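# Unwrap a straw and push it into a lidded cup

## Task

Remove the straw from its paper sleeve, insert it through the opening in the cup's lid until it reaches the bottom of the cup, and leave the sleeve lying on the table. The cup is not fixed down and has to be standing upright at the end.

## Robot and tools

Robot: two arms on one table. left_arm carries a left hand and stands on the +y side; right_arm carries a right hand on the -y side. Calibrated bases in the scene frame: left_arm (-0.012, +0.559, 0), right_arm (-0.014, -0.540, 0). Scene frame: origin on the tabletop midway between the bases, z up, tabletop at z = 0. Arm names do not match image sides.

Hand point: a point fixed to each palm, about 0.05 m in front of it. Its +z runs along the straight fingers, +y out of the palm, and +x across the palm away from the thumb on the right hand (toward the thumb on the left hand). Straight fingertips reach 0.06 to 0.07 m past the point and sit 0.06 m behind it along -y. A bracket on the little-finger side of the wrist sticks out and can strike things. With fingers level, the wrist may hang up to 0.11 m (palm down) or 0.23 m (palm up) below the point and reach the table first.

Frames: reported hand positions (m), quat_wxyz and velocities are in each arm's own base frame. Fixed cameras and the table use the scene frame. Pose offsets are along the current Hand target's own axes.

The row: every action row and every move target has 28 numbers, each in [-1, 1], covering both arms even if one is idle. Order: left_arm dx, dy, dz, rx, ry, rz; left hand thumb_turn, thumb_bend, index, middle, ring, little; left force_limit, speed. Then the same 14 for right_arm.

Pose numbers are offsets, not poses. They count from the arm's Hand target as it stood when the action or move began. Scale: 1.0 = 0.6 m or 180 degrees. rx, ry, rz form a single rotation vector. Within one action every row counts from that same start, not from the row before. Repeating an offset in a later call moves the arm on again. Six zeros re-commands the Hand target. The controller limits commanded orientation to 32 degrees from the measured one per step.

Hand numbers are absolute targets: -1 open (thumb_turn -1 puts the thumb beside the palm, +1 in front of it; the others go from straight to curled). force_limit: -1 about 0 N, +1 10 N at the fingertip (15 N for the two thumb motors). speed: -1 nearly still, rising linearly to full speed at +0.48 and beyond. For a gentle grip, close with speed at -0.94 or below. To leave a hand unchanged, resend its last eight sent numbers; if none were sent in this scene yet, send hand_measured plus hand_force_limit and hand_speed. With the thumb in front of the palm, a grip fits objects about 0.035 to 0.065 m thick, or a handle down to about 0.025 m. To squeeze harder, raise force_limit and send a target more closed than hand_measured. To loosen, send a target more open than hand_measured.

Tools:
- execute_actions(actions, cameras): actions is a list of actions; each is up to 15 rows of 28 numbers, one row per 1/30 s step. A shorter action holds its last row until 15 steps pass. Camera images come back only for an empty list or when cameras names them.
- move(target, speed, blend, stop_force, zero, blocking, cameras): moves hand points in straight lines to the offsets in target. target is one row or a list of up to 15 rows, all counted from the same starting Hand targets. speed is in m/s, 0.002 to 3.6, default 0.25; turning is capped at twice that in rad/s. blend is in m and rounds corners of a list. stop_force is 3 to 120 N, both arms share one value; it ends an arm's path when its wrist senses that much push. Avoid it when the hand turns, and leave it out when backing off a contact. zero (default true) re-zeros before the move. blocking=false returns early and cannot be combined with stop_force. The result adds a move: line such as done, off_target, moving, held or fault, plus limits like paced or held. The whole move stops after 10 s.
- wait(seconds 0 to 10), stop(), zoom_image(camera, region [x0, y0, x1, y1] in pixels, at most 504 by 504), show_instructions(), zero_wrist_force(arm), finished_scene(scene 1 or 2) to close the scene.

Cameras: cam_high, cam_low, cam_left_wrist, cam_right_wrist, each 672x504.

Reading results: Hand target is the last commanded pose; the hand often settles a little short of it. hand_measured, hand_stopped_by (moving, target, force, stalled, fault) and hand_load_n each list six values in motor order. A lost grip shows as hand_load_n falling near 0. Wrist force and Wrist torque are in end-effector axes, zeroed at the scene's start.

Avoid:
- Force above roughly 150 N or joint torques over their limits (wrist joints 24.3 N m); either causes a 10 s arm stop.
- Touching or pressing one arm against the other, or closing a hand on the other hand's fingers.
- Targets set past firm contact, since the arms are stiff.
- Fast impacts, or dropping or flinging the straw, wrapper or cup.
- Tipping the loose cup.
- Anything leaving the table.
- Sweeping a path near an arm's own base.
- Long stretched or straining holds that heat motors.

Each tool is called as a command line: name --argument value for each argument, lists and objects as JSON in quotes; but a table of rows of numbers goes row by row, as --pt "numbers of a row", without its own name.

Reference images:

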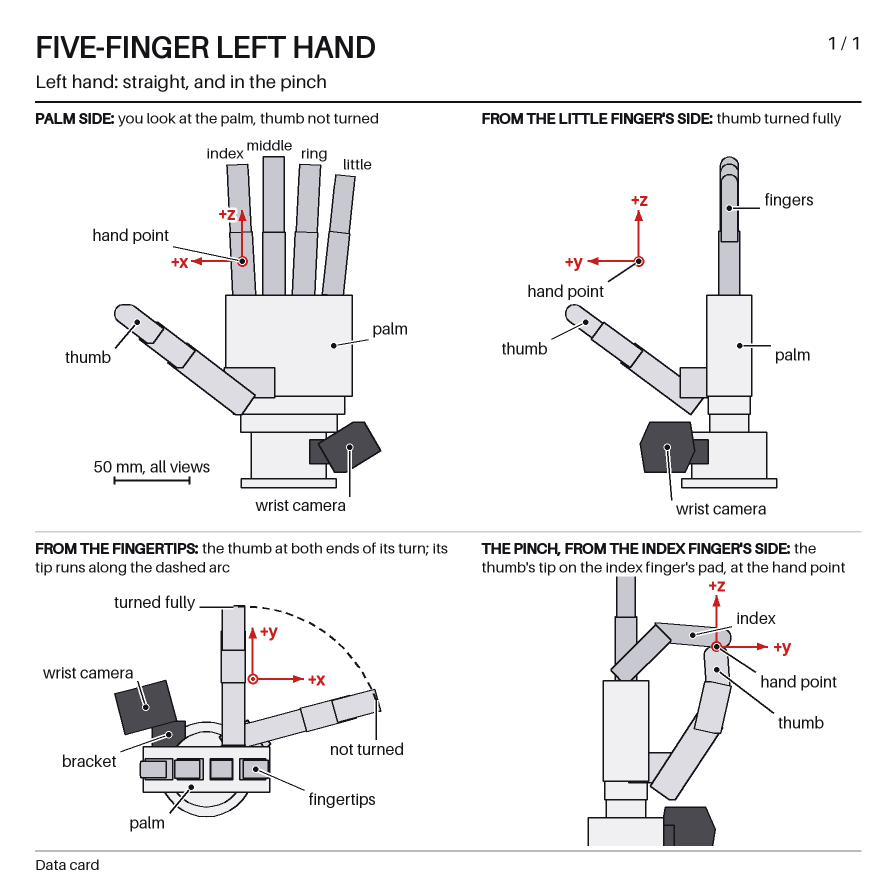

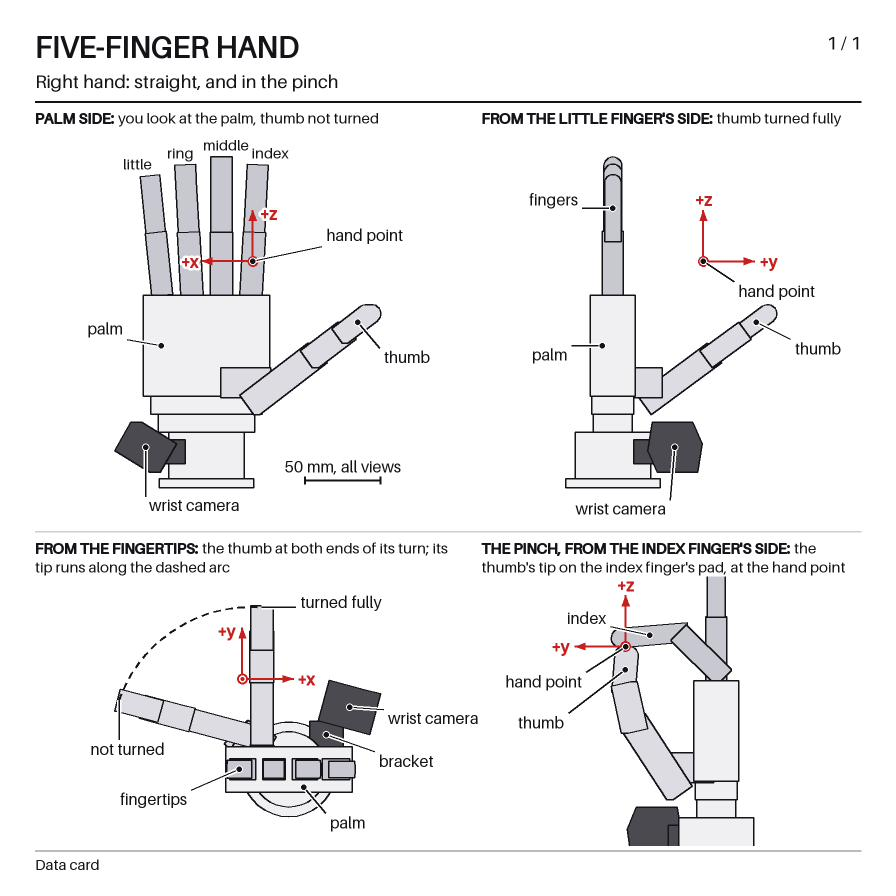

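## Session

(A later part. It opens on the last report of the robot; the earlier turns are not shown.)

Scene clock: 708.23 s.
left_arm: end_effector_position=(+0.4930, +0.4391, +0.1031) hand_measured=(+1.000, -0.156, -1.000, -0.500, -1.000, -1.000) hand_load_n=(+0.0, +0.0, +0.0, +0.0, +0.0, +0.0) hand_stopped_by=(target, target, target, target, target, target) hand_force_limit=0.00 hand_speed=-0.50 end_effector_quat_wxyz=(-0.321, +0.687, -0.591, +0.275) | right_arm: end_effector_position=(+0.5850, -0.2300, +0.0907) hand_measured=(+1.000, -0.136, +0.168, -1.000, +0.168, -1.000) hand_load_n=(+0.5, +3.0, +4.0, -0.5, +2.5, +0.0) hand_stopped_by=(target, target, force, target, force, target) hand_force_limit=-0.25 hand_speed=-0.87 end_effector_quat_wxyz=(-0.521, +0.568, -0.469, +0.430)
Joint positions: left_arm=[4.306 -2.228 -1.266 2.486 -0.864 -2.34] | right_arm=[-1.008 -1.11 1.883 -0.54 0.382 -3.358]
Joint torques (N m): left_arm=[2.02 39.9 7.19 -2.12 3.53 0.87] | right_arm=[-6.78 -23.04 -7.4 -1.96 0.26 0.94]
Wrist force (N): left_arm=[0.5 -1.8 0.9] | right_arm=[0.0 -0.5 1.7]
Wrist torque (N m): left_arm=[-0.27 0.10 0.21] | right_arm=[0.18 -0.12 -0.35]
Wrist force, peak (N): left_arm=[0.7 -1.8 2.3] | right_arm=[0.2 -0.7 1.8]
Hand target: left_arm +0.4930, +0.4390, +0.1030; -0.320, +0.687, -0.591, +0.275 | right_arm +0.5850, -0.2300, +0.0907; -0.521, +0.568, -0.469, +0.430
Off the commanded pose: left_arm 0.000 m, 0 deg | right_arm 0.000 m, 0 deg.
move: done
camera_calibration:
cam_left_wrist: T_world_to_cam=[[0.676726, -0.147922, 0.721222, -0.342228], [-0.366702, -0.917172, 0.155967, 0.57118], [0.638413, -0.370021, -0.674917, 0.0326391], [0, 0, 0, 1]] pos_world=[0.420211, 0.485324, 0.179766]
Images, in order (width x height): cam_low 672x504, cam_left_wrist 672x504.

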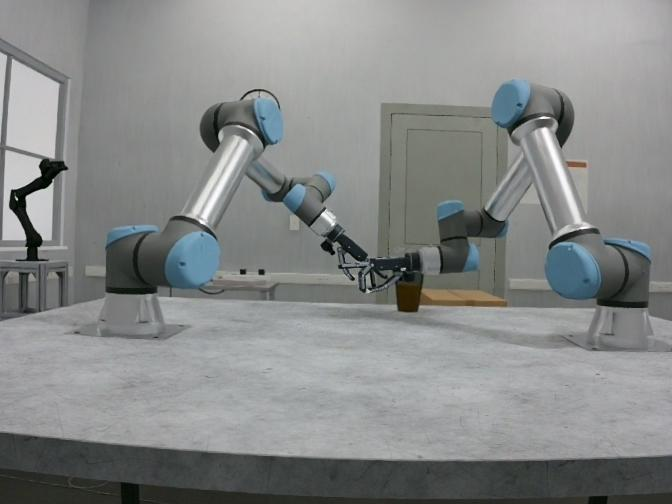

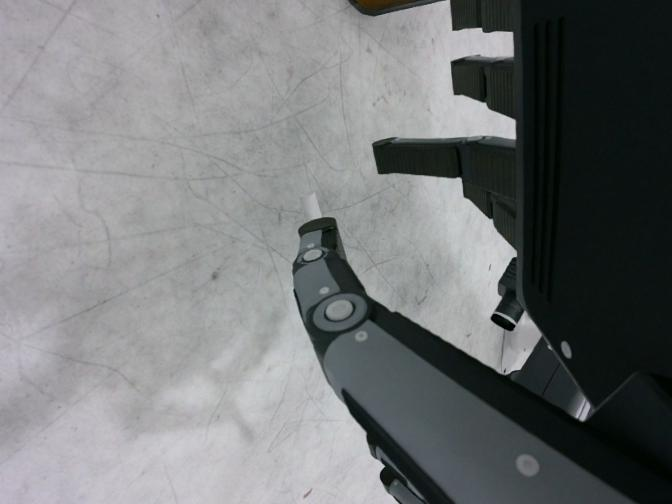

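move --target '[-0.005,0.0083,0.0183,0,0,0,1,-0.155,-1,-0.5,-1,-1,0.0,-0.5,0,0,0,0,0,0,1,-0.135,0.5,-1,0.5,-1,-0.25,-0.87]' --speed 0.05 --cameras '["cam_low","cam_left_wrist"]'

zoom_image --camera "cam_left_wrist" --region '[270, 150, 370, 250]'

zoom_image --camera "cam_low" --region '[340, 265, 390, 305]'

Scene clock: 737.50 s.
left_arm: end_effector_position=(+0.4978, +0.4429, +0.0921) hand_measured=(+1.000, -0.156, -1.000, -0.500, -1.000, -1.000) hand_load_n=(+0.0, +0.0, -0.5, +0.0, +0.0, +0.0) hand_stopped_by=(target, target, target, target, target, target) hand_force_limit=0.00 hand_speed=-0.50 end_effector_quat_wxyz=(-0.321, +0.687, -0.591, +0.275) | right_arm: end_effector_position=(+0.5850, -0.2300, +0.0907) hand_measured=(+1.000, -0.136, +0.168, -1.000, +0.168, -1.000) hand_load_n=(+0.0, +3.0, +4.0, +0.0, +2.0, +0.0) hand_stopped_by=(target, target, force, target, force, target) hand_force_limit=-0.25 hand_speed=-0.87 end_effector_quat_wxyz=(-0.521, +0.568, -0.469, +0.430)
Joint positions: left_arm=[4.301 -2.251 -1.256 2.503 -0.866 -2.346] | right_arm=[-1.008 -1.11 1.883 -0.54 0.382 -3.358]
Joint torques (N m): left_arm=[0.06 48.86 15.63 -2.64 -1.28 -0.41] | right_arm=[-7.7 -24.38 -8.45 -2.83 1.06 0.91]
Wrist force (N): left_arm=[0.6 -1.5 0.9] | right_arm=[0.1 -0.7 1.4]
Wrist torque (N m): left_arm=[-0.23 0.10 0.32] | right_arm=[0.17 -0.12 -0.35]
Wrist force, peak (N): left_arm=[0.7 -1.6 1.2] | right_arm=[0.2 -0.7 1.8]
Hand target: left_arm +0.4977, +0.4428, +0.0922; -0.320, +0.687, -0.591, +0.275 | right_arm +0.5850, -0.2300, +0.0907; -0.521, +0.568, -0.469, +0.430
Off the commanded pose: left_arm 0.000 m, 0 deg | right_arm 0.000 m, 0 deg.
move: done
camera_calibration:
cam_left_wrist: T_world_to_cam=[[0.676655, -0.147962, 0.72128, -0.336941], [-0.366728, -0.917174, 0.155892, 0.578166], [0.638473, -0.369998, -0.674873, 0.0235131], [0, 0, 0, 1]] pos_world=[0.42501, 0.489124, 0.168766]
Images, in order (width x height): cam_low 672x504, cam_left_wrist 672x504.

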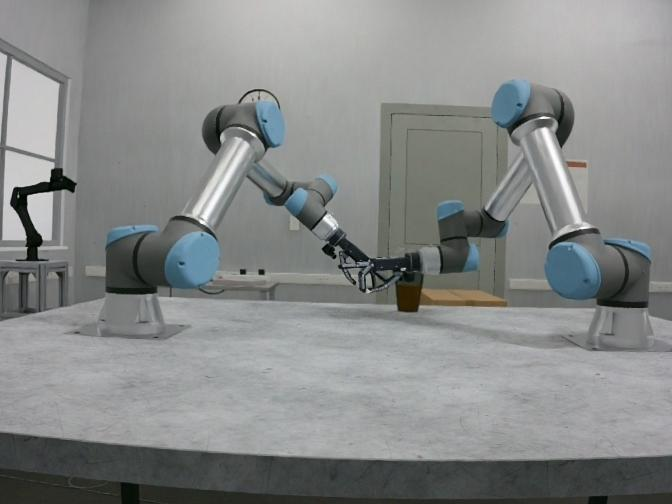

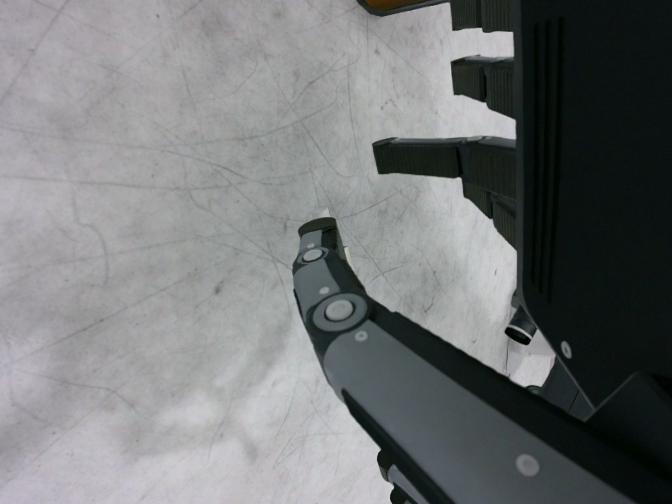

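Scaled by 5.040.

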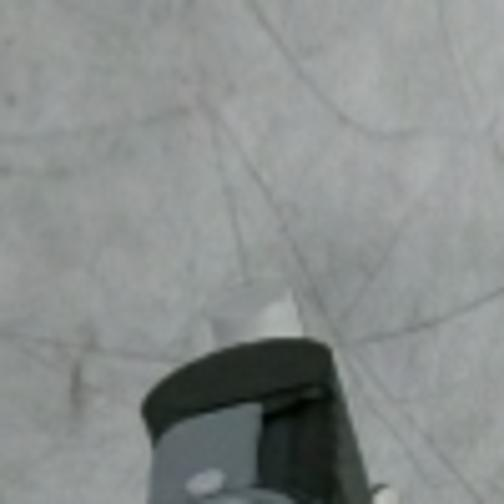

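Scaled by 10.080.

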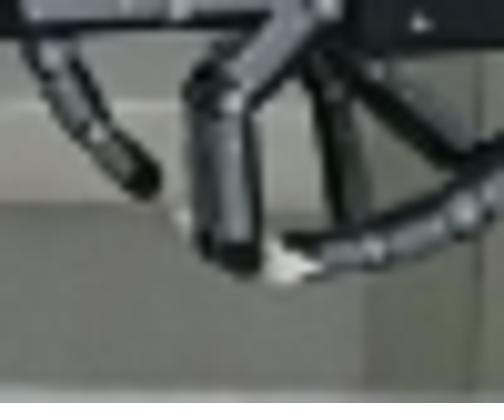

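move --target '[0,0,0.0067,0,0,0,1,-0.155,-1,-0.5,-1,-1,0.0,-0.5,0,0,0,0,0,0,1,-0.135,0.5,-1,0.5,-1,-0.25,-0.87]' --speed 0.03

move --target '[0,0,0,0,0,0,1,-0.155,-1,0.5,-1,-1,0.0,-0.88,0,0,0,0,0,0,1,-0.135,0.5,-1,0.5,-1,-0.25,-0.87]' --speed 0.03 --cameras '["cam_low","cam_left_wrist","cam_right_wrist"]'

zoom_image --camera "cam_left_wrist" --region '[270, 150, 370, 250]'

zoom_image --camera "cam_low" --region '[340, 265, 390, 305]'

Scene clock: 750.97 s.
left_arm: end_effector_position=(+0.5008, +0.4433, +0.0895) hand_measured=(+1.000, -0.156, -1.000, -0.500, -1.000, -1.000) hand_load_n=(+0.0, +0.0, -0.5, +0.0, +0.0, +0.0) hand_stopped_by=(target, target, target, target, target, target) hand_force_limit=0.00 hand_speed=-0.50 end_effector_quat_wxyz=(-0.320, +0.687, -0.591, +0.275) | right_arm: end_effector_position=(+0.5850, -0.2300, +0.0907) hand_measured=(+1.000, -0.136, +0.168, -1.000, +0.168, -1.000) hand_load_n=(+0.5, +3.0, +4.5, +0.0, +2.5, +0.0) hand_stopped_by=(target, target, force, target, force, target) hand_force_limit=-0.25 hand_speed=-0.87 end_effector_quat_wxyz=(-0.521, +0.568, -0.469, +0.430)
Joint positions: left_arm=[4.296 -2.258 -1.251 2.507 -0.869 -2.351] | right_arm=[-1.008 -1.11 1.883 -0.54 0.382 -3.358]
Joint torques (N m): left_arm=[-0.07 43.43 21.72 -0.75 -1.27 -0.89] | right_arm=[-7.08 -25.05 -8.08 -2.69 1.13 0.79]
Wrist force (N): left_arm=[0.3 -1.6 0.7] | right_arm=[0.2 -0.6 1.6]
Wrist torque (N m): left_arm=[-0.23 0.14 0.30] | right_arm=[0.18 -0.16 -0.33]
Wrist force, peak (N): left_arm=[0.6 -1.9 0.9] | right_arm=[0.2 -0.5 1.8]
Hand target: left_arm +0.5008, +0.4433, +0.0896; -0.320, +0.687, -0.591, +0.275 | right_arm +0.5850, -0.2300, +0.0907; -0.521, +0.568, -0.469, +0.430
Off the commanded pose: left_arm 0.000 m, 0 deg | right_arm 0.000 m, 0 deg.
move: done

Scene clock: 753.23 s.
left_arm: end_effector_position=(+0.5008, +0.4433, +0.0896) hand_measured=(+1.000, -0.156, -1.000, +0.166, -1.000, -1.000) hand_load_n=(+0.0, +1.0, +0.0, +5.5, +0.0, +0.0) hand_stopped_by=(target, target, target, force, target, target) hand_force_limit=0.00 hand_speed=-0.88 end_effector_quat_wxyz=(-0.320, +0.687, -0.591, +0.275) | right_arm: end_effector_position=(+0.5850, -0.2300, +0.0907) hand_measured=(+1.000, -0.136, +0.168, -1.000, +0.168, -1.000) hand_load_n=(+0.0, +3.0, +0.5, +0.0, +6.5, +0.0) hand_stopped_by=(target, target, force, target, force, target) hand_force_limit=-0.25 hand_speed=-0.87 end_effector_quat_wxyz=(-0.521, +0.568, -0.469, +0.430)
Joint positions: left_arm=[4.296 -2.258 -1.251 2.507 -0.869 -2.351] | right_arm=[-1.008 -1.11 1.883 -0.54 0.382 -3.358]
Joint torques (N m): left_arm=[5.49 48.59 7.67 -2.31 3.35 1.75] | right_arm=[-6.49 -25.19 -7.87 -2.41 0.87 1.09]
Wrist force (N): left_arm=[0.1 -2.0 1.7] | right_arm=[-0.2 -0.9 2.4]
Wrist torque (N m): left_arm=[-0.22 0.12 0.33] | right_arm=[0.18 -0.34 -0.38]
Wrist force, peak (N): left_arm=[-0.1 -2.3 1.9] | right_arm=[-0.3 -0.9 2.7]
Hand target: left_arm +0.5008, +0.4433, +0.0896; -0.320, +0.687, -0.591, +0.275 | right_arm +0.5850, -0.2300, +0.0907; -0.521, +0.568, -0.469, +0.430
Off the commanded pose: left_arm 0.000 m, 0 deg | right_arm 0.000 m, 0 deg.
move: done
camera_calibration:
cam_left_wrist: T_world_to_cam=[[0.676743, -0.14785, 0.721221, -0.337191], [-0.366711, -0.917149, 0.15608, 0.579973], [0.638391, -0.370106, -0.674892, 0.0201494], [0, 0, 0, 1]] pos_world=[0.428011, 0.489525, 0.166266]
cam_right_wrist: T_world_to_cam=[[0.00900597, -0.296551, -0.954975, 0.0208098], [-0.656672, 0.718472, -0.229302, 0.572843], [0.754122, 0.629171, -0.188266, -0.167275], [0, 0, 0, 1]] pos_world=[0.502129, -0.300156, 0.119735]
Images, in order (width x height): cam_low 672x504, cam_left_wrist 672x504, cam_right_wrist 672x504.

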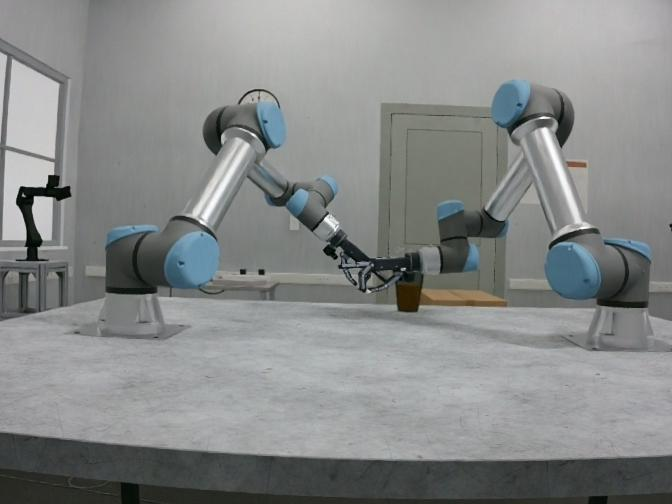

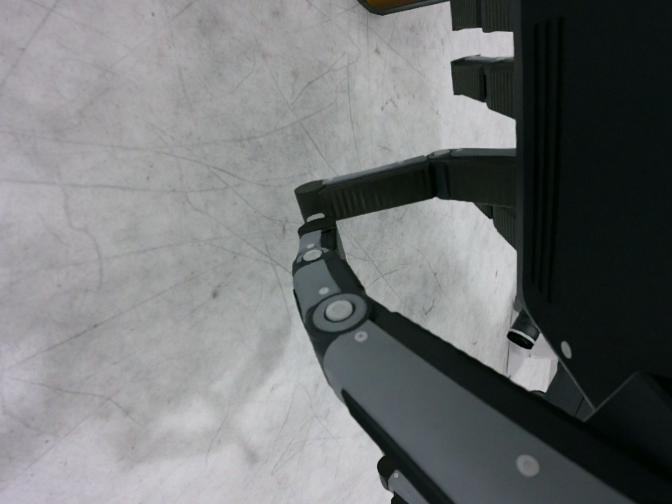

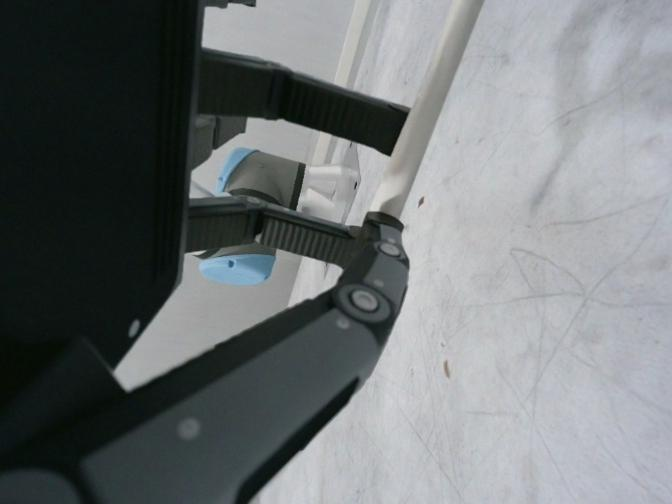

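Scaled by 5.040.

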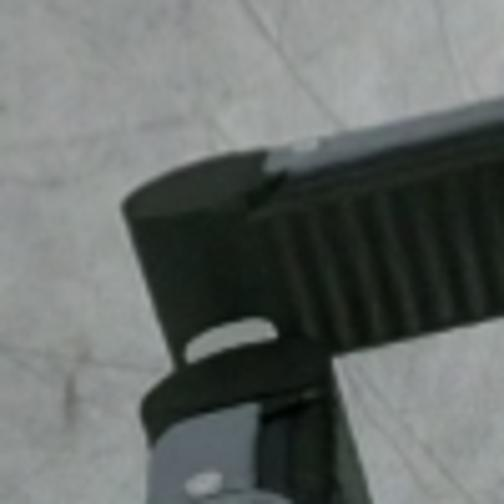

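Scaled by 10.080.

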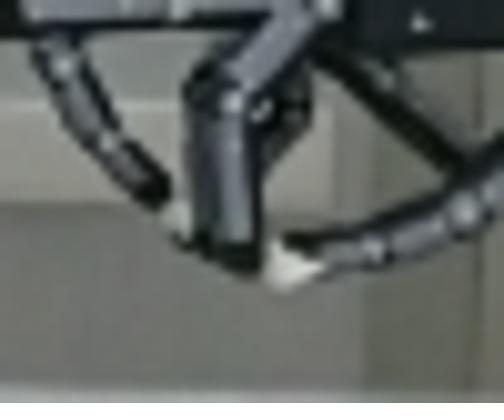

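move --target '[-0.125,0,0,0,0,0,1,-0.155,-1,0.5,-1,-1,0.0,-0.88,0,0,0,0,0,0,1,-0.135,0.5,-1,0.5,-1,-0.25,-0.87]' --speed 0.035 --cameras '["all"]'

zoom_image --camera "cam_left_wrist" --region '[240, 130, 440, 330]'

zoom_image --camera "cam_high" --region '[240, 70, 380, 190]'

Scene clock: 761.40 s.
left_arm: end_effector_position=(+0.4894, +0.5175, +0.0896) hand_measured=(+1.000, -0.156, -1.000, +0.166, -1.000, -1.000) hand_load_n=(+0.0, +1.0, +0.0, +4.0, +0.0, +0.0) hand_stopped_by=(target, target, target, force, target, target) hand_force_limit=0.00 hand_speed=-0.88 end_effector_quat_wxyz=(-0.320, +0.687, -0.591, +0.275) end_effector_velocity=(+0.001, -0.002, -0.001) end_effector_angular_velocity=(+0.000, -0.001, -0.002) | right_arm: end_effector_position=(+0.5850, -0.2300, +0.0907) hand_measured=(+1.000, -0.136, +0.168, -1.000, +0.170, -1.000) hand_load_n=(+0.0, +0.0, +0.0, +0.0, +0.0, +0.0) hand_stopped_by=(target, target, force, target, force, target) hand_force_limit=-0.25 hand_speed=-0.87 end_effector_quat_wxyz=(-0.521, +0.568, -0.469, +0.430)
Joint positions: left_arm=[4.362 -2.406 -0.997 2.352 -0.835 -2.276] | right_arm=[-1.008 -1.11 1.883 -0.54 0.382 -3.358]
Joint velocities: left_arm=[-0.002 0.003 -0.006 0.004 0.001 0] | right_arm=[within noise]
Joint torques (N m): left_arm=[-3.86 52.6 7.29 0.46 1.88 -1.35] | right_arm=[5.52 -28.01 -7.6 0.04 -1.8 1.01]
Wrist force (N): left_arm=[1.2 -1.3 0.6] | right_arm=[0.0 -0.7 1.4]
Wrist torque (N m): left_arm=[-0.20 -0.03 0.22] | right_arm=[0.19 -0.11 -0.36]
Wrist force, peak (N): left_arm=[3.3 -2.4 1.5] | right_arm=[2.5 -1.1 2.6]
Hand target: left_arm +0.4895, +0.5174, +0.0896; -0.320, +0.687, -0.591, +0.275 | right_arm +0.5850, -0.2300, +0.0907; -0.521, +0.568, -0.469, +0.430
Off the commanded pose: left_arm 0.000 m, 0 deg | right_arm 0.000 m, 0 deg.
move: done
camera_calibration:
cam_left_wrist: T_world_to_cam=[[0.676711, -0.147929, 0.721235, -0.31859], [-0.36677, -0.917135, 0.156019, 0.643893], [0.63839, -0.370107, -0.674892, 0.0548936], [0, 0, 0, 1]] pos_world=[0.416711, 0.563725, 0.166366]
cam_right_wrist: T_world_to_cam=[[0.00898365, -0.296569, -0.954969, 0.0208148], [-0.656618, 0.718517, -0.229315, 0.572832], [0.754169, 0.62911, -0.188278, -0.167316], [0, 0, 0, 1]] pos_world=[0.502129, -0.300156, 0.119734]

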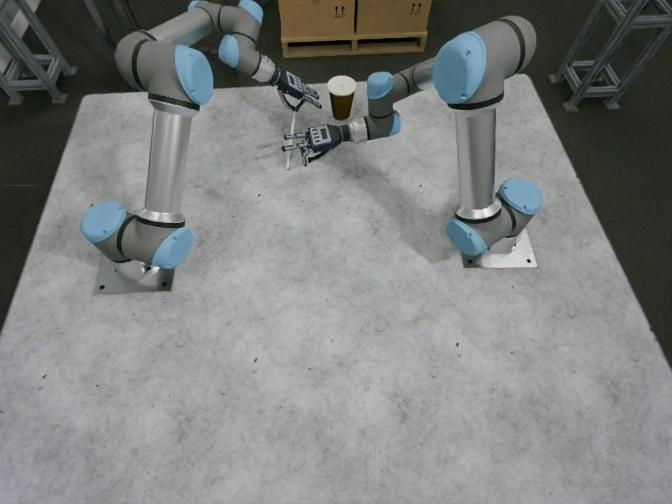

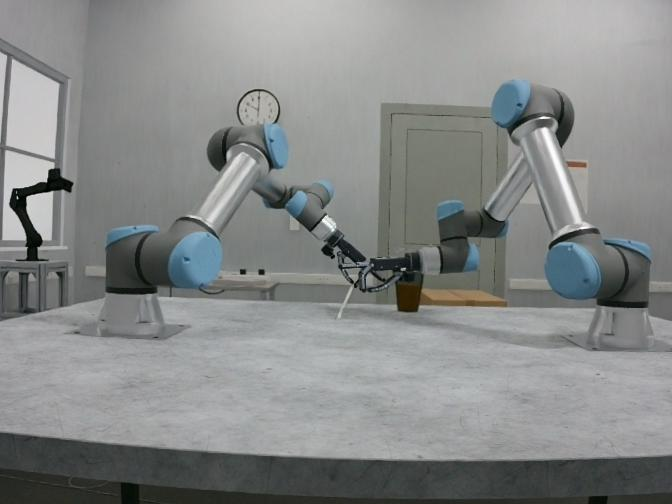

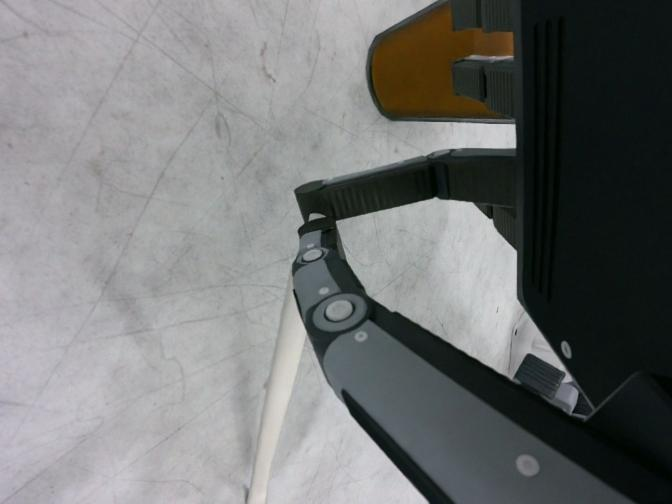

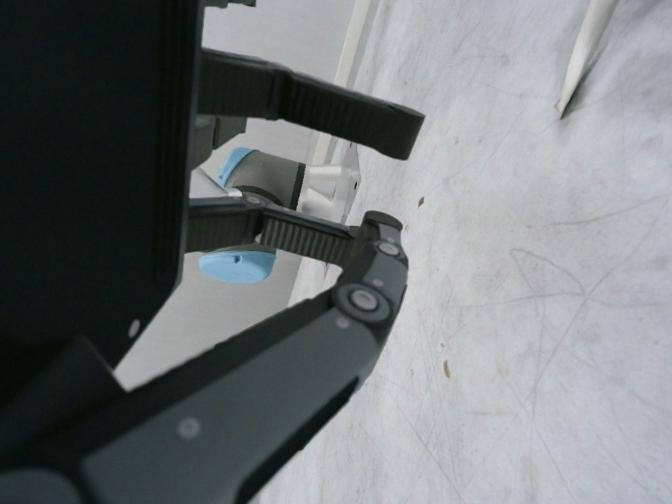

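Scaled by 2.520.

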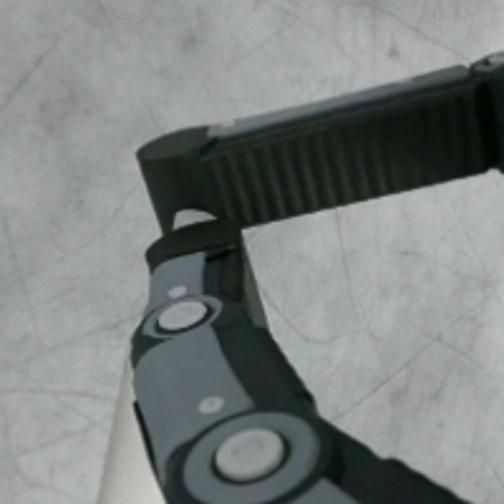

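Scaled by 3.600.

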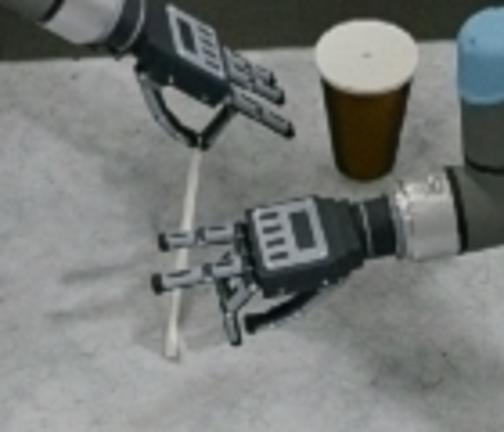

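wait --seconds 0 --cameras '["all"]'

Scene clock: 794.13 s.
left_arm: end_effector_position=(+0.4895, +0.5174, +0.0896) hand_measured=(+1.000, -0.156, -1.000, +0.166, -1.000, -1.000) hand_load_n=(+0.0, +1.0, +0.0, +4.0, +0.0, +0.0) hand_stopped_by=(target, target, target, force, target, target) hand_force_limit=0.00 hand_speed=-0.88 end_effector_quat_wxyz=(-0.320, +0.687, -0.591, +0.275) | right_arm: end_effector_position=(+0.5850, -0.2300, +0.0907) hand_measured=(+1.000, -0.136, +0.168, -1.000, +0.170, -1.000) hand_load_n=(+0.0, +0.0, +0.0, +0.0, +0.0, +0.0) hand_stopped_by=(target, target, force, target, force, target) hand_force_limit=-0.25 hand_speed=-0.87 end_effector_quat_wxyz=(-0.521, +0.568, -0.469, +0.430)
Joint positions: left_arm=[4.362 -2.406 -0.997 2.352 -0.835 -2.276] | right_arm=[-1.008 -1.11 1.883 -0.54 0.382 -3.358]
Joint torques (N m): left_arm=[-7.16 53.04 7.39 -0.21 -1.88 -1.77] | right_arm=[4.67 -29.74 -8.7 2.22 -1.81 0.83]
Wrist force (N): left_arm=[0.8 -1.3 0.9] | right_arm=[0.2 -0.8 1.4]
Wrist torque (N m): left_arm=[-0.22 0.03 0.20] | right_arm=[0.18 -0.14 -0.35]
Wrist force, peak (N): left_arm=[1.0 -1.7 0.7] | right_arm=[0.4 -0.7 1.8]
Hand target: left_arm +0.4895, +0.5174, +0.0896; -0.320, +0.687, -0.591, +0.275 | right_arm +0.5850, -0.2300, +0.0907; -0.521, +0.568, -0.469, +0.430
Off the commanded pose: left_arm 0.000 m, 0 deg | right_arm 0.000 m, 0 deg.
camera_calibration:
cam_left_wrist: T_world_to_cam=[[0.676743, -0.14785, 0.721221, -0.318646], [-0.366711, -0.917149, 0.15608, 0.643866], [0.638391, -0.370106, -0.674892, 0.0548926], [0, 0, 0, 1]] pos_world=[0.416711, 0.563725, 0.166366]
cam_right_wrist: T_world_to_cam=[[0.00900597, -0.296551, -0.954975, 0.0208098], [-0.656672, 0.718472, -0.229302, 0.572843], [0.754122, 0.629171, -0.188266, -0.167275], [0, 0, 0, 1]] pos_world=[0.502129, -0.300156, 0.119735]

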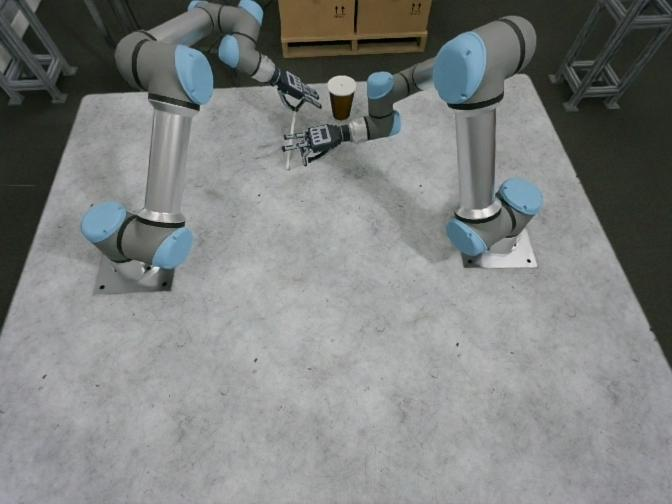

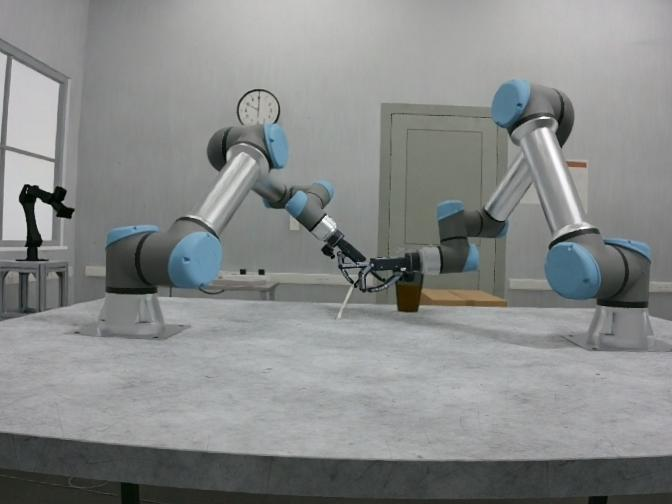

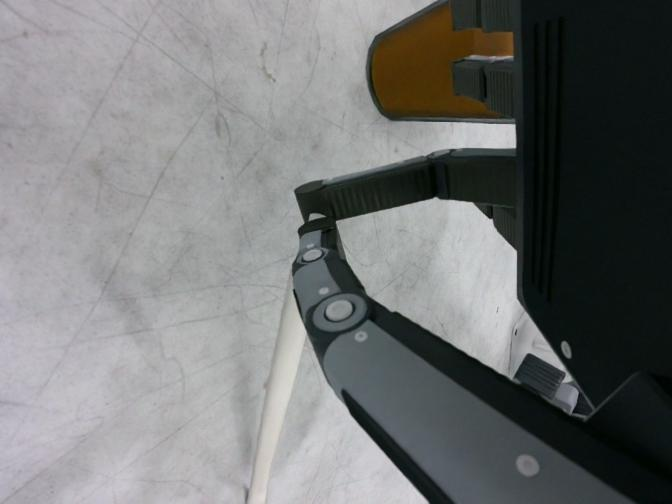

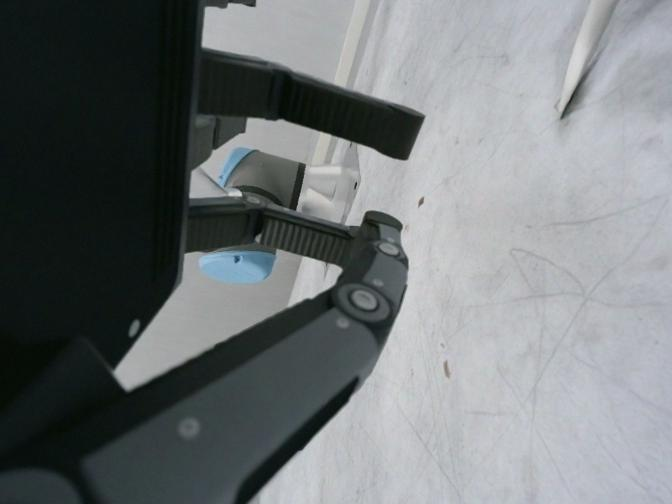

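move --target '[0,0.0863,0.0724,0,0,0,1,-0.155,-1,0.5,-1,-1,0.0,-0.88,0.1014,-0.0084,0.0957,0,0.1063,0.0093,1,-0.135,-0.3,-1,-0.3,-1,-0.25,-0.2]' --speed 0.08 --cameras '["all"]'

Scene clock: 903.93 s.
left_arm: end_effector_position=(+0.4894, +0.5174, +0.0219) hand_measured=(+1.000, -0.156, -1.000, +0.166, -1.000, -1.000) hand_load_n=(+0.0, +1.0, +0.0, +4.5, +0.0, +0.0) hand_stopped_by=(target, target, target, force, target, target) hand_force_limit=0.00 hand_speed=-0.88 end_effector_quat_wxyz=(-0.320, +0.687, -0.591, +0.275) | right_arm: end_effector_position=(+0.6531, -0.2788, +0.0907) hand_measured=(+1.000, -0.136, -0.300, -1.000, -0.300, -1.000) hand_load_n=(+0.0, +0.0, +0.0, +0.0, +0.0, +0.0) hand_stopped_by=(target, target, target, target, target, target) hand_force_limit=-0.25 hand_speed=-0.20 end_effector_quat_wxyz=(+0.442, -0.482, +0.558, -0.511)
Joint positions: left_arm=[4.362 -2.466 -1.068 2.483 -0.835 -2.276] | right_arm=[-0.868 -1.088 1.84 -0.636 0.851 -3.217]
Joint torques (N m): left_arm=[5.35 54.85 26.89 -3.3 3.1 0.97] | right_arm=[-6.27 -46.39 -7.13 -0.24 -0.45 -0.87]
Wrist force (N): left_arm=[0.6 -1.2 0.7] | right_arm=[-0.3 -0.7 1.3]
Wrist torque (N m): left_arm=[-0.20 0.05 0.18] | right_arm=[0.20 -0.10 -0.44]
Wrist force, peak (N): left_arm=[0.9 -2.1 0.7] | right_arm=[0.1 -0.8 1.7]
Hand target: left_arm +0.4894, +0.5174, +0.0220; -0.320, +0.687, -0.591, +0.275 | right_arm +0.6531, -0.2788, +0.0908; +0.442, -0.482, +0.558, -0.511
Off the commanded pose: left_arm 0.000 m, 0 deg | right_arm 0.000 m, 0 deg.
move: done
camera_calibration:
cam_left_wrist: T_world_to_cam=[[0.676735, -0.147701, 0.721259, -0.269846], [-0.366691, -0.917129, 0.156244, 0.654321], [0.63841, -0.370215, -0.674814, 0.00914366], [0, 0, 0, 1]] pos_world=[0.416711, 0.563625, 0.098566]
cam_right_wrist: T_world_to_cam=[[-0.0891882, -0.282584, -0.955087, 0.0736679], [-0.383868, 0.894583, -0.228836, 0.523536], [0.919071, 0.346218, -0.188261, -0.37463], [0, 0, 0, 1]] pos_world=[0.551851, -0.317826, 0.119635]

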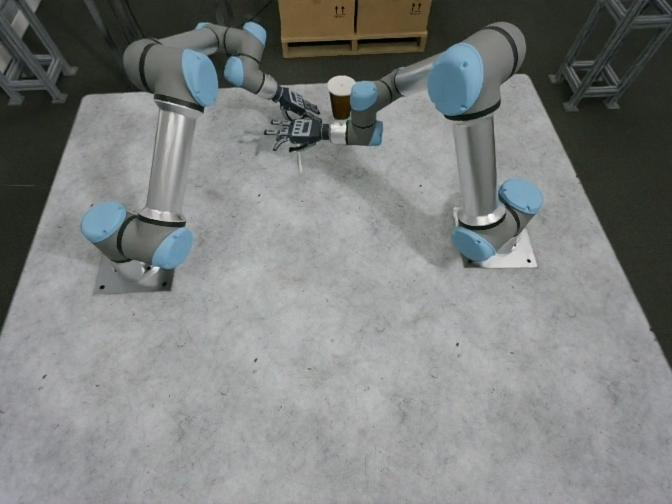

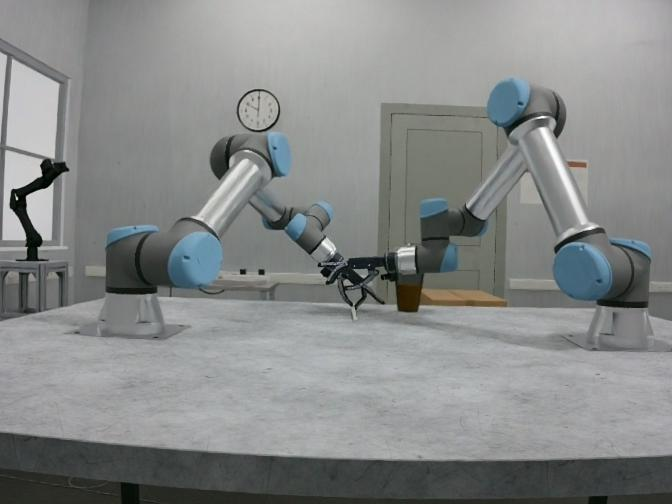

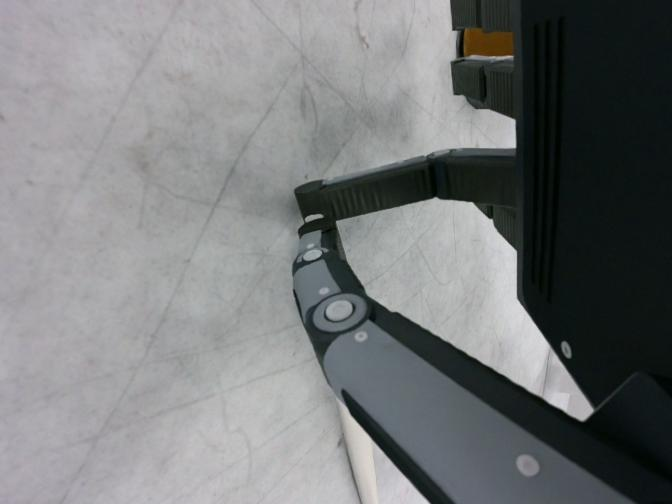

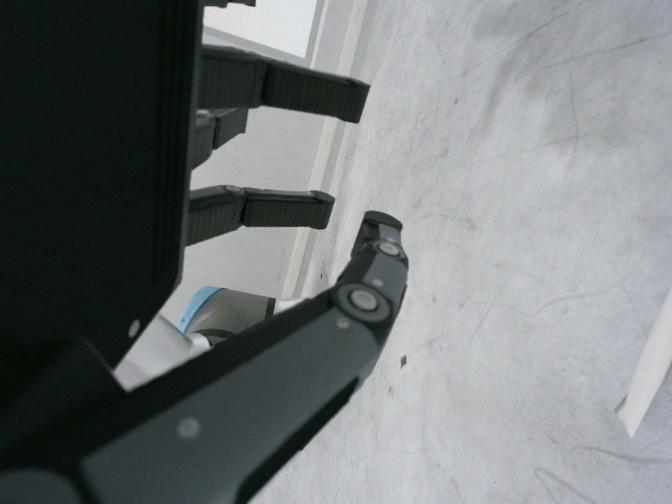

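move --target '[0,0,0,0,0,0,1,-0.155,-1,0.5,-1,-1,0.0,-0.88,0.0112,0.0642,-0.0638,0,-0.0625,-0.0055,1,-0.135,-0.3,-1,-0.3,-1,-0.25,-0.2]' --speed 0.1 --cameras '["cam_left_wrist","cam_right_wrist","cam_high"]'

Scene clock: 926.27 s.
left_arm: end_effector_position=(+0.4894, +0.5174, +0.0220) hand_measured=(+1.000, -0.156, -1.000, +0.166, -1.000, -1.000) hand_load_n=(+0.5, +1.0, +0.0, +4.5, +0.0, +0.0) hand_stopped_by=(target, target, target, force, target, target) hand_force_limit=0.00 hand_speed=-0.88 end_effector_quat_wxyz=(-0.320, +0.687, -0.591, +0.275) | right_arm: end_effector_position=(+0.6111, -0.2796, +0.0556) hand_measured=(+1.000, -0.136, -0.300, -1.000, -0.300, -1.000) hand_load_n=(+0.0, +0.0, -0.5, +0.0, +0.0, +0.0) hand_stopped_by=(target, target, target, target, target, target) hand_force_limit=-0.25 hand_speed=-0.20 end_effector_quat_wxyz=(-0.490, +0.534, -0.507, +0.465)
Joint positions: left_arm=[4.362 -2.466 -1.068 2.483 -0.835 -2.276] | right_arm=[-0.995 -1.017 1.844 -0.656 0.53 -3.289]
Joint torques (N m): left_arm=[4.24 53.74 26.57 -3.1 3.16 -1.38] | right_arm=[4.27 -48.17 -8.33 -1.13 -1.03 2.37]
Wrist force (N): left_arm=[0.7 -1.2 0.7] | right_arm=[-0.1 -0.9 1.2]
Wrist torque (N m): left_arm=[-0.21 0.04 0.19] | right_arm=[0.17 -0.12 -0.40]
Wrist force, peak (N): left_arm=[1.1 -1.7 0.8] | right_arm=[-0.4 -1.3 1.7]
Hand target: left_arm +0.4894, +0.5174, +0.0220; -0.320, +0.687, -0.591, +0.275 | right_arm +0.6111, -0.2795, +0.0557; -0.490, +0.534, -0.507, +0.465
Off the commanded pose: left_arm 0.000 m, 0 deg | right_arm 0.000 m, 0 deg.
move: done
camera_calibration:
cam_left_wrist: T_world_to_cam=[[0.676743, -0.14785, 0.721221, -0.269891], [-0.366711, -0.917149, 0.15608, 0.654417], [0.638391, -0.370106, -0.674892, 0.00926988], [0, 0, 0, 1]] pos_world=[0.416711, 0.563725, 0.098766]
cam_right_wrist: T_world_to_cam=[[-0.0321531, -0.294861, -0.954999, -0.00202311], [-0.551366, 0.802186, -0.229116, 0.576594], [0.833644, 0.519187, -0.188369, -0.241762], [0, 0, 0, 1]] pos_world=[0.519393, -0.337612, 0.0846341]
Images, in order (width x height): cam_high 672x504, cam_left_wrist 672x504, cam_right_wrist 672x504.

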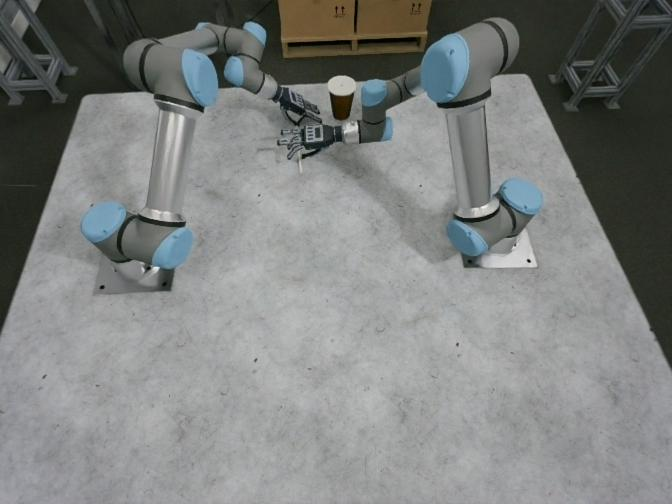

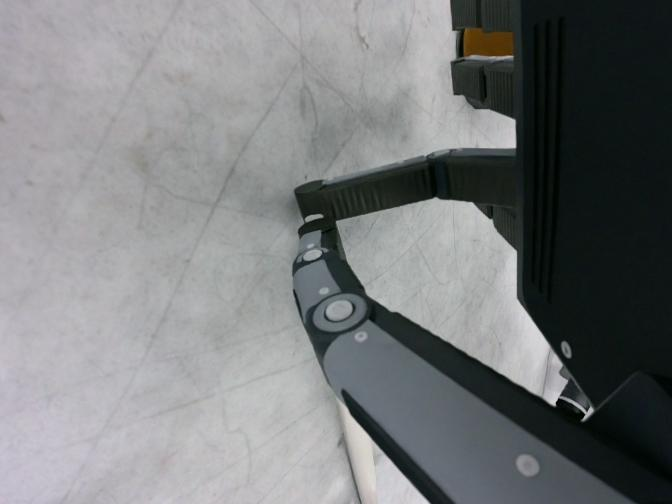

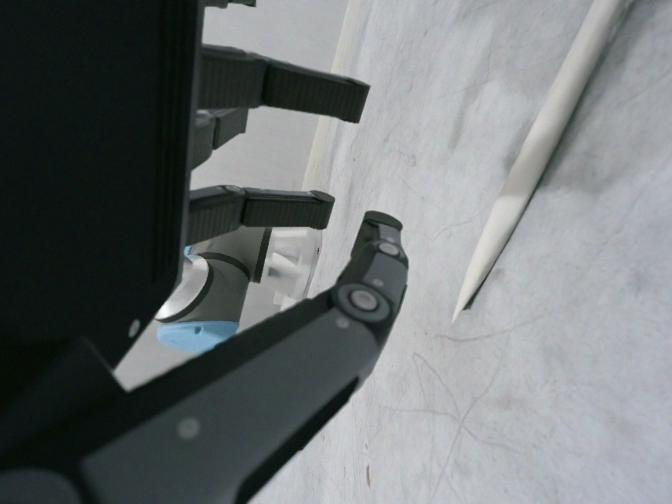

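move --target '[0,0,0,0,0,0,1,-0.155,-1,0.5,-1,-1,0.0,-0.88,-0.0063,0.0424,0.0066,0,-0.0089,-0.0008,1,-0.135,-0.3,-1,-0.3,-1,-0.25,-0.2]' --speed 0.08

move --target '[0,0,0,0,0,0,1,-0.155,-1,0.5,-1,-1,0.0,-0.88,0,0.0340,0.0030,0,0,0,1,-0.135,-0.3,-1,-0.3,-1,-0.25,-0.2]' --speed 0.013 --stop_force 4 --cameras '["cam_left_wrist","cam_right_wrist"]'

Scene clock: 951.53 s.
left_arm: end_effector_position=(+0.4894, +0.5174, +0.0220) hand_measured=(+1.000, -0.156, -1.000, +0.166, -1.000, -1.000) hand_load_n=(+0.0, +1.0, +0.0, +4.5, +0.0, +0.0) hand_stopped_by=(target, target, target, force, target, target) hand_force_limit=0.00 hand_speed=-0.88 end_effector_quat_wxyz=(-0.320, +0.687, -0.591, +0.275) | right_arm: end_effector_position=(+0.6127, -0.2756, +0.0299) hand_measured=(+1.000, -0.136, -0.300, -1.000, -0.300, -1.000) hand_load_n=(+0.0, +0.0, +0.0, +0.0, +0.0, +0.0) hand_stopped_by=(target, target, target, target, target, target) hand_force_limit=-0.25 hand_speed=-0.20 end_effector_quat_wxyz=(-0.497, +0.542, -0.500, +0.458) end_effector_velocity=(+0.000, -0.001, +0.003) end_effector_angular_velocity=(+0.001, +0.001, -0.004)
Joint positions: left_arm=[4.362 -2.466 -1.068 2.483 -0.835 -2.276] | right_arm=[-0.993 -0.962 1.839 -0.698 0.504 -3.299]
Joint velocities: left_arm=[within noise] | right_arm=[0 -0.006 0 0.006 0.004 0.002]
Joint torques (N m): left_arm=[2.39 50.59 26.48 -3.14 3.54 -1.06] | right_arm=[4.35 -47.06 -11.49 1.82 1.32 0.93]
Wrist force (N): left_arm=[0.7 -1.6 0.9] | right_arm=[0.0 -0.9 1.7]
Wrist torque (N m): left_arm=[-0.27 0.05 0.20] | right_arm=[0.14 -0.17 -0.35]
Wrist force, peak (N): left_arm=[0.6 -1.7 1.0] | right_arm=[-0.3 -1.3 1.4]
Hand target: left_arm +0.4894, +0.5174, +0.0220; -0.320, +0.687, -0.591, +0.275 | right_arm +0.6126, -0.2756, +0.0300; -0.497, +0.542, -0.500, +0.458
Off the commanded pose: left_arm 0.000 m, 0 deg | right_arm 0.000 m, 0 deg.
move: done

Scene clock: 954.17 s.
left_arm: end_effector_position=(+0.4894, +0.5174, +0.0220) hand_measured=(+1.000, -0.156, -1.000, +0.166, -1.000, -1.000) hand_load_n=(+0.5, +0.5, +0.0, +4.0, +0.0, +0.0) hand_stopped_by=(target, target, target, force, target, target) hand_force_limit=0.00 hand_speed=-0.88 end_effector_quat_wxyz=(-0.320, +0.687, -0.591, +0.275) | right_arm: end_effector_position=(+0.6127, -0.2756, +0.0108) hand_measured=(+1.000, -0.136, -0.300, -1.000, -0.300, -1.000) hand_load_n=(+0.0, -1.5, +0.0, +0.0, +0.0, +0.0) hand_stopped_by=(target, target, target, target, target, target) hand_force_limit=-0.25 hand_speed=-0.20 end_effector_quat_wxyz=(-0.497, +0.542, -0.500, +0.458)
Joint positions: left_arm=[4.362 -2.466 -1.068 2.483 -0.835 -2.276] | right_arm=[-0.993 -0.925 1.843 -0.739 0.504 -3.298]
Joint torques (N m): left_arm=[0.85 50.02 25.95 -3.25 3.31 -0.7] | right_arm=[5.28 -47.77 -18.84 2.1 1.39 0.6]
Wrist force (N): left_arm=[0.8 -1.4 0.9] | right_arm=[-0.3 -2.1 2.1]
Wrist torque (N m): left_arm=[-0.25 0.03 0.20] | right_arm=[0.14 -0.13 -0.40]
Wrist force, peak (N): left_arm=[1.0 -1.6 1.0] | right_arm=[-0.4 -7.8 -2.9]
Hand target: left_arm +0.4894, +0.5174, +0.0220; -0.320, +0.687, -0.591, +0.275 | right_arm +0.6127, -0.2756, +0.0108; -0.497, +0.542, -0.500, +0.458 (not the last commanded pose)
Off the commanded pose: left_arm 0.000 m, 0 deg | right_arm 0.001 m, 0 deg.
move: contact (right_arm)
camera_calibration:
cam_left_wrist: T_world_to_cam=[[0.676743, -0.14785, 0.721221, -0.269891], [-0.366711, -0.917149, 0.15608, 0.654417], [0.638391, -0.370106, -0.674892, 0.00926988], [0, 0, 0, 1]] pos_world=[0.416711, 0.563725, 0.098766]
cam_right_wrist: T_world_to_cam=[[-0.0236926, -0.295817, -0.954951, -0.049028], [-0.573805, 0.786233, -0.229316, 0.573378], [0.818649, 0.542522, -0.188369, -0.238], [0, 0, 0, 1]] pos_world=[0.522684, -0.336192, 0.0398339]
Images, in order (width x height): cam_left_wrist 672x504, cam_right_wrist 672x504.

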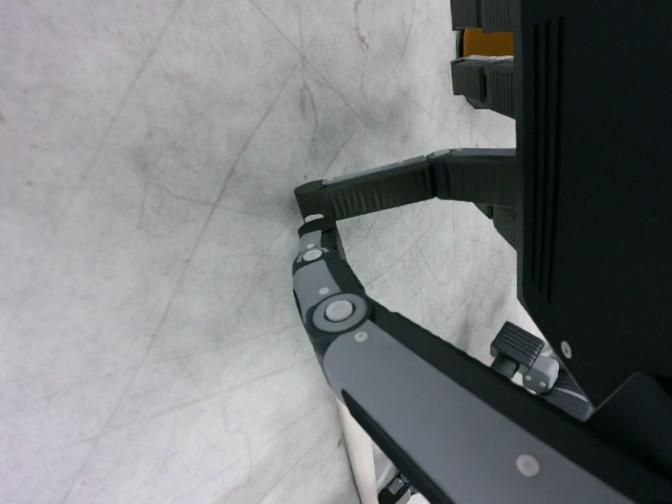

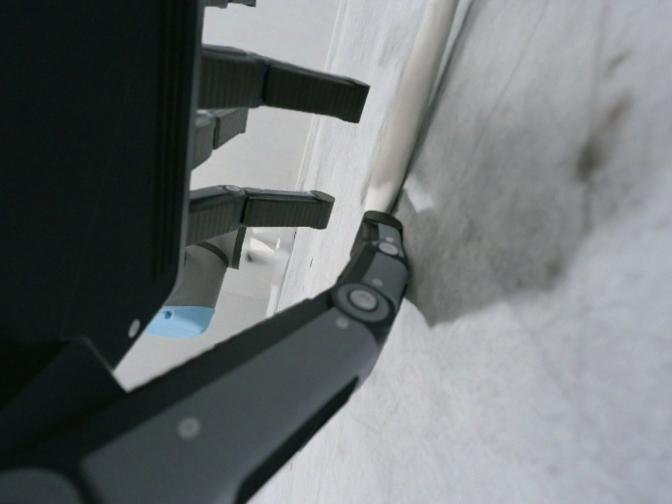

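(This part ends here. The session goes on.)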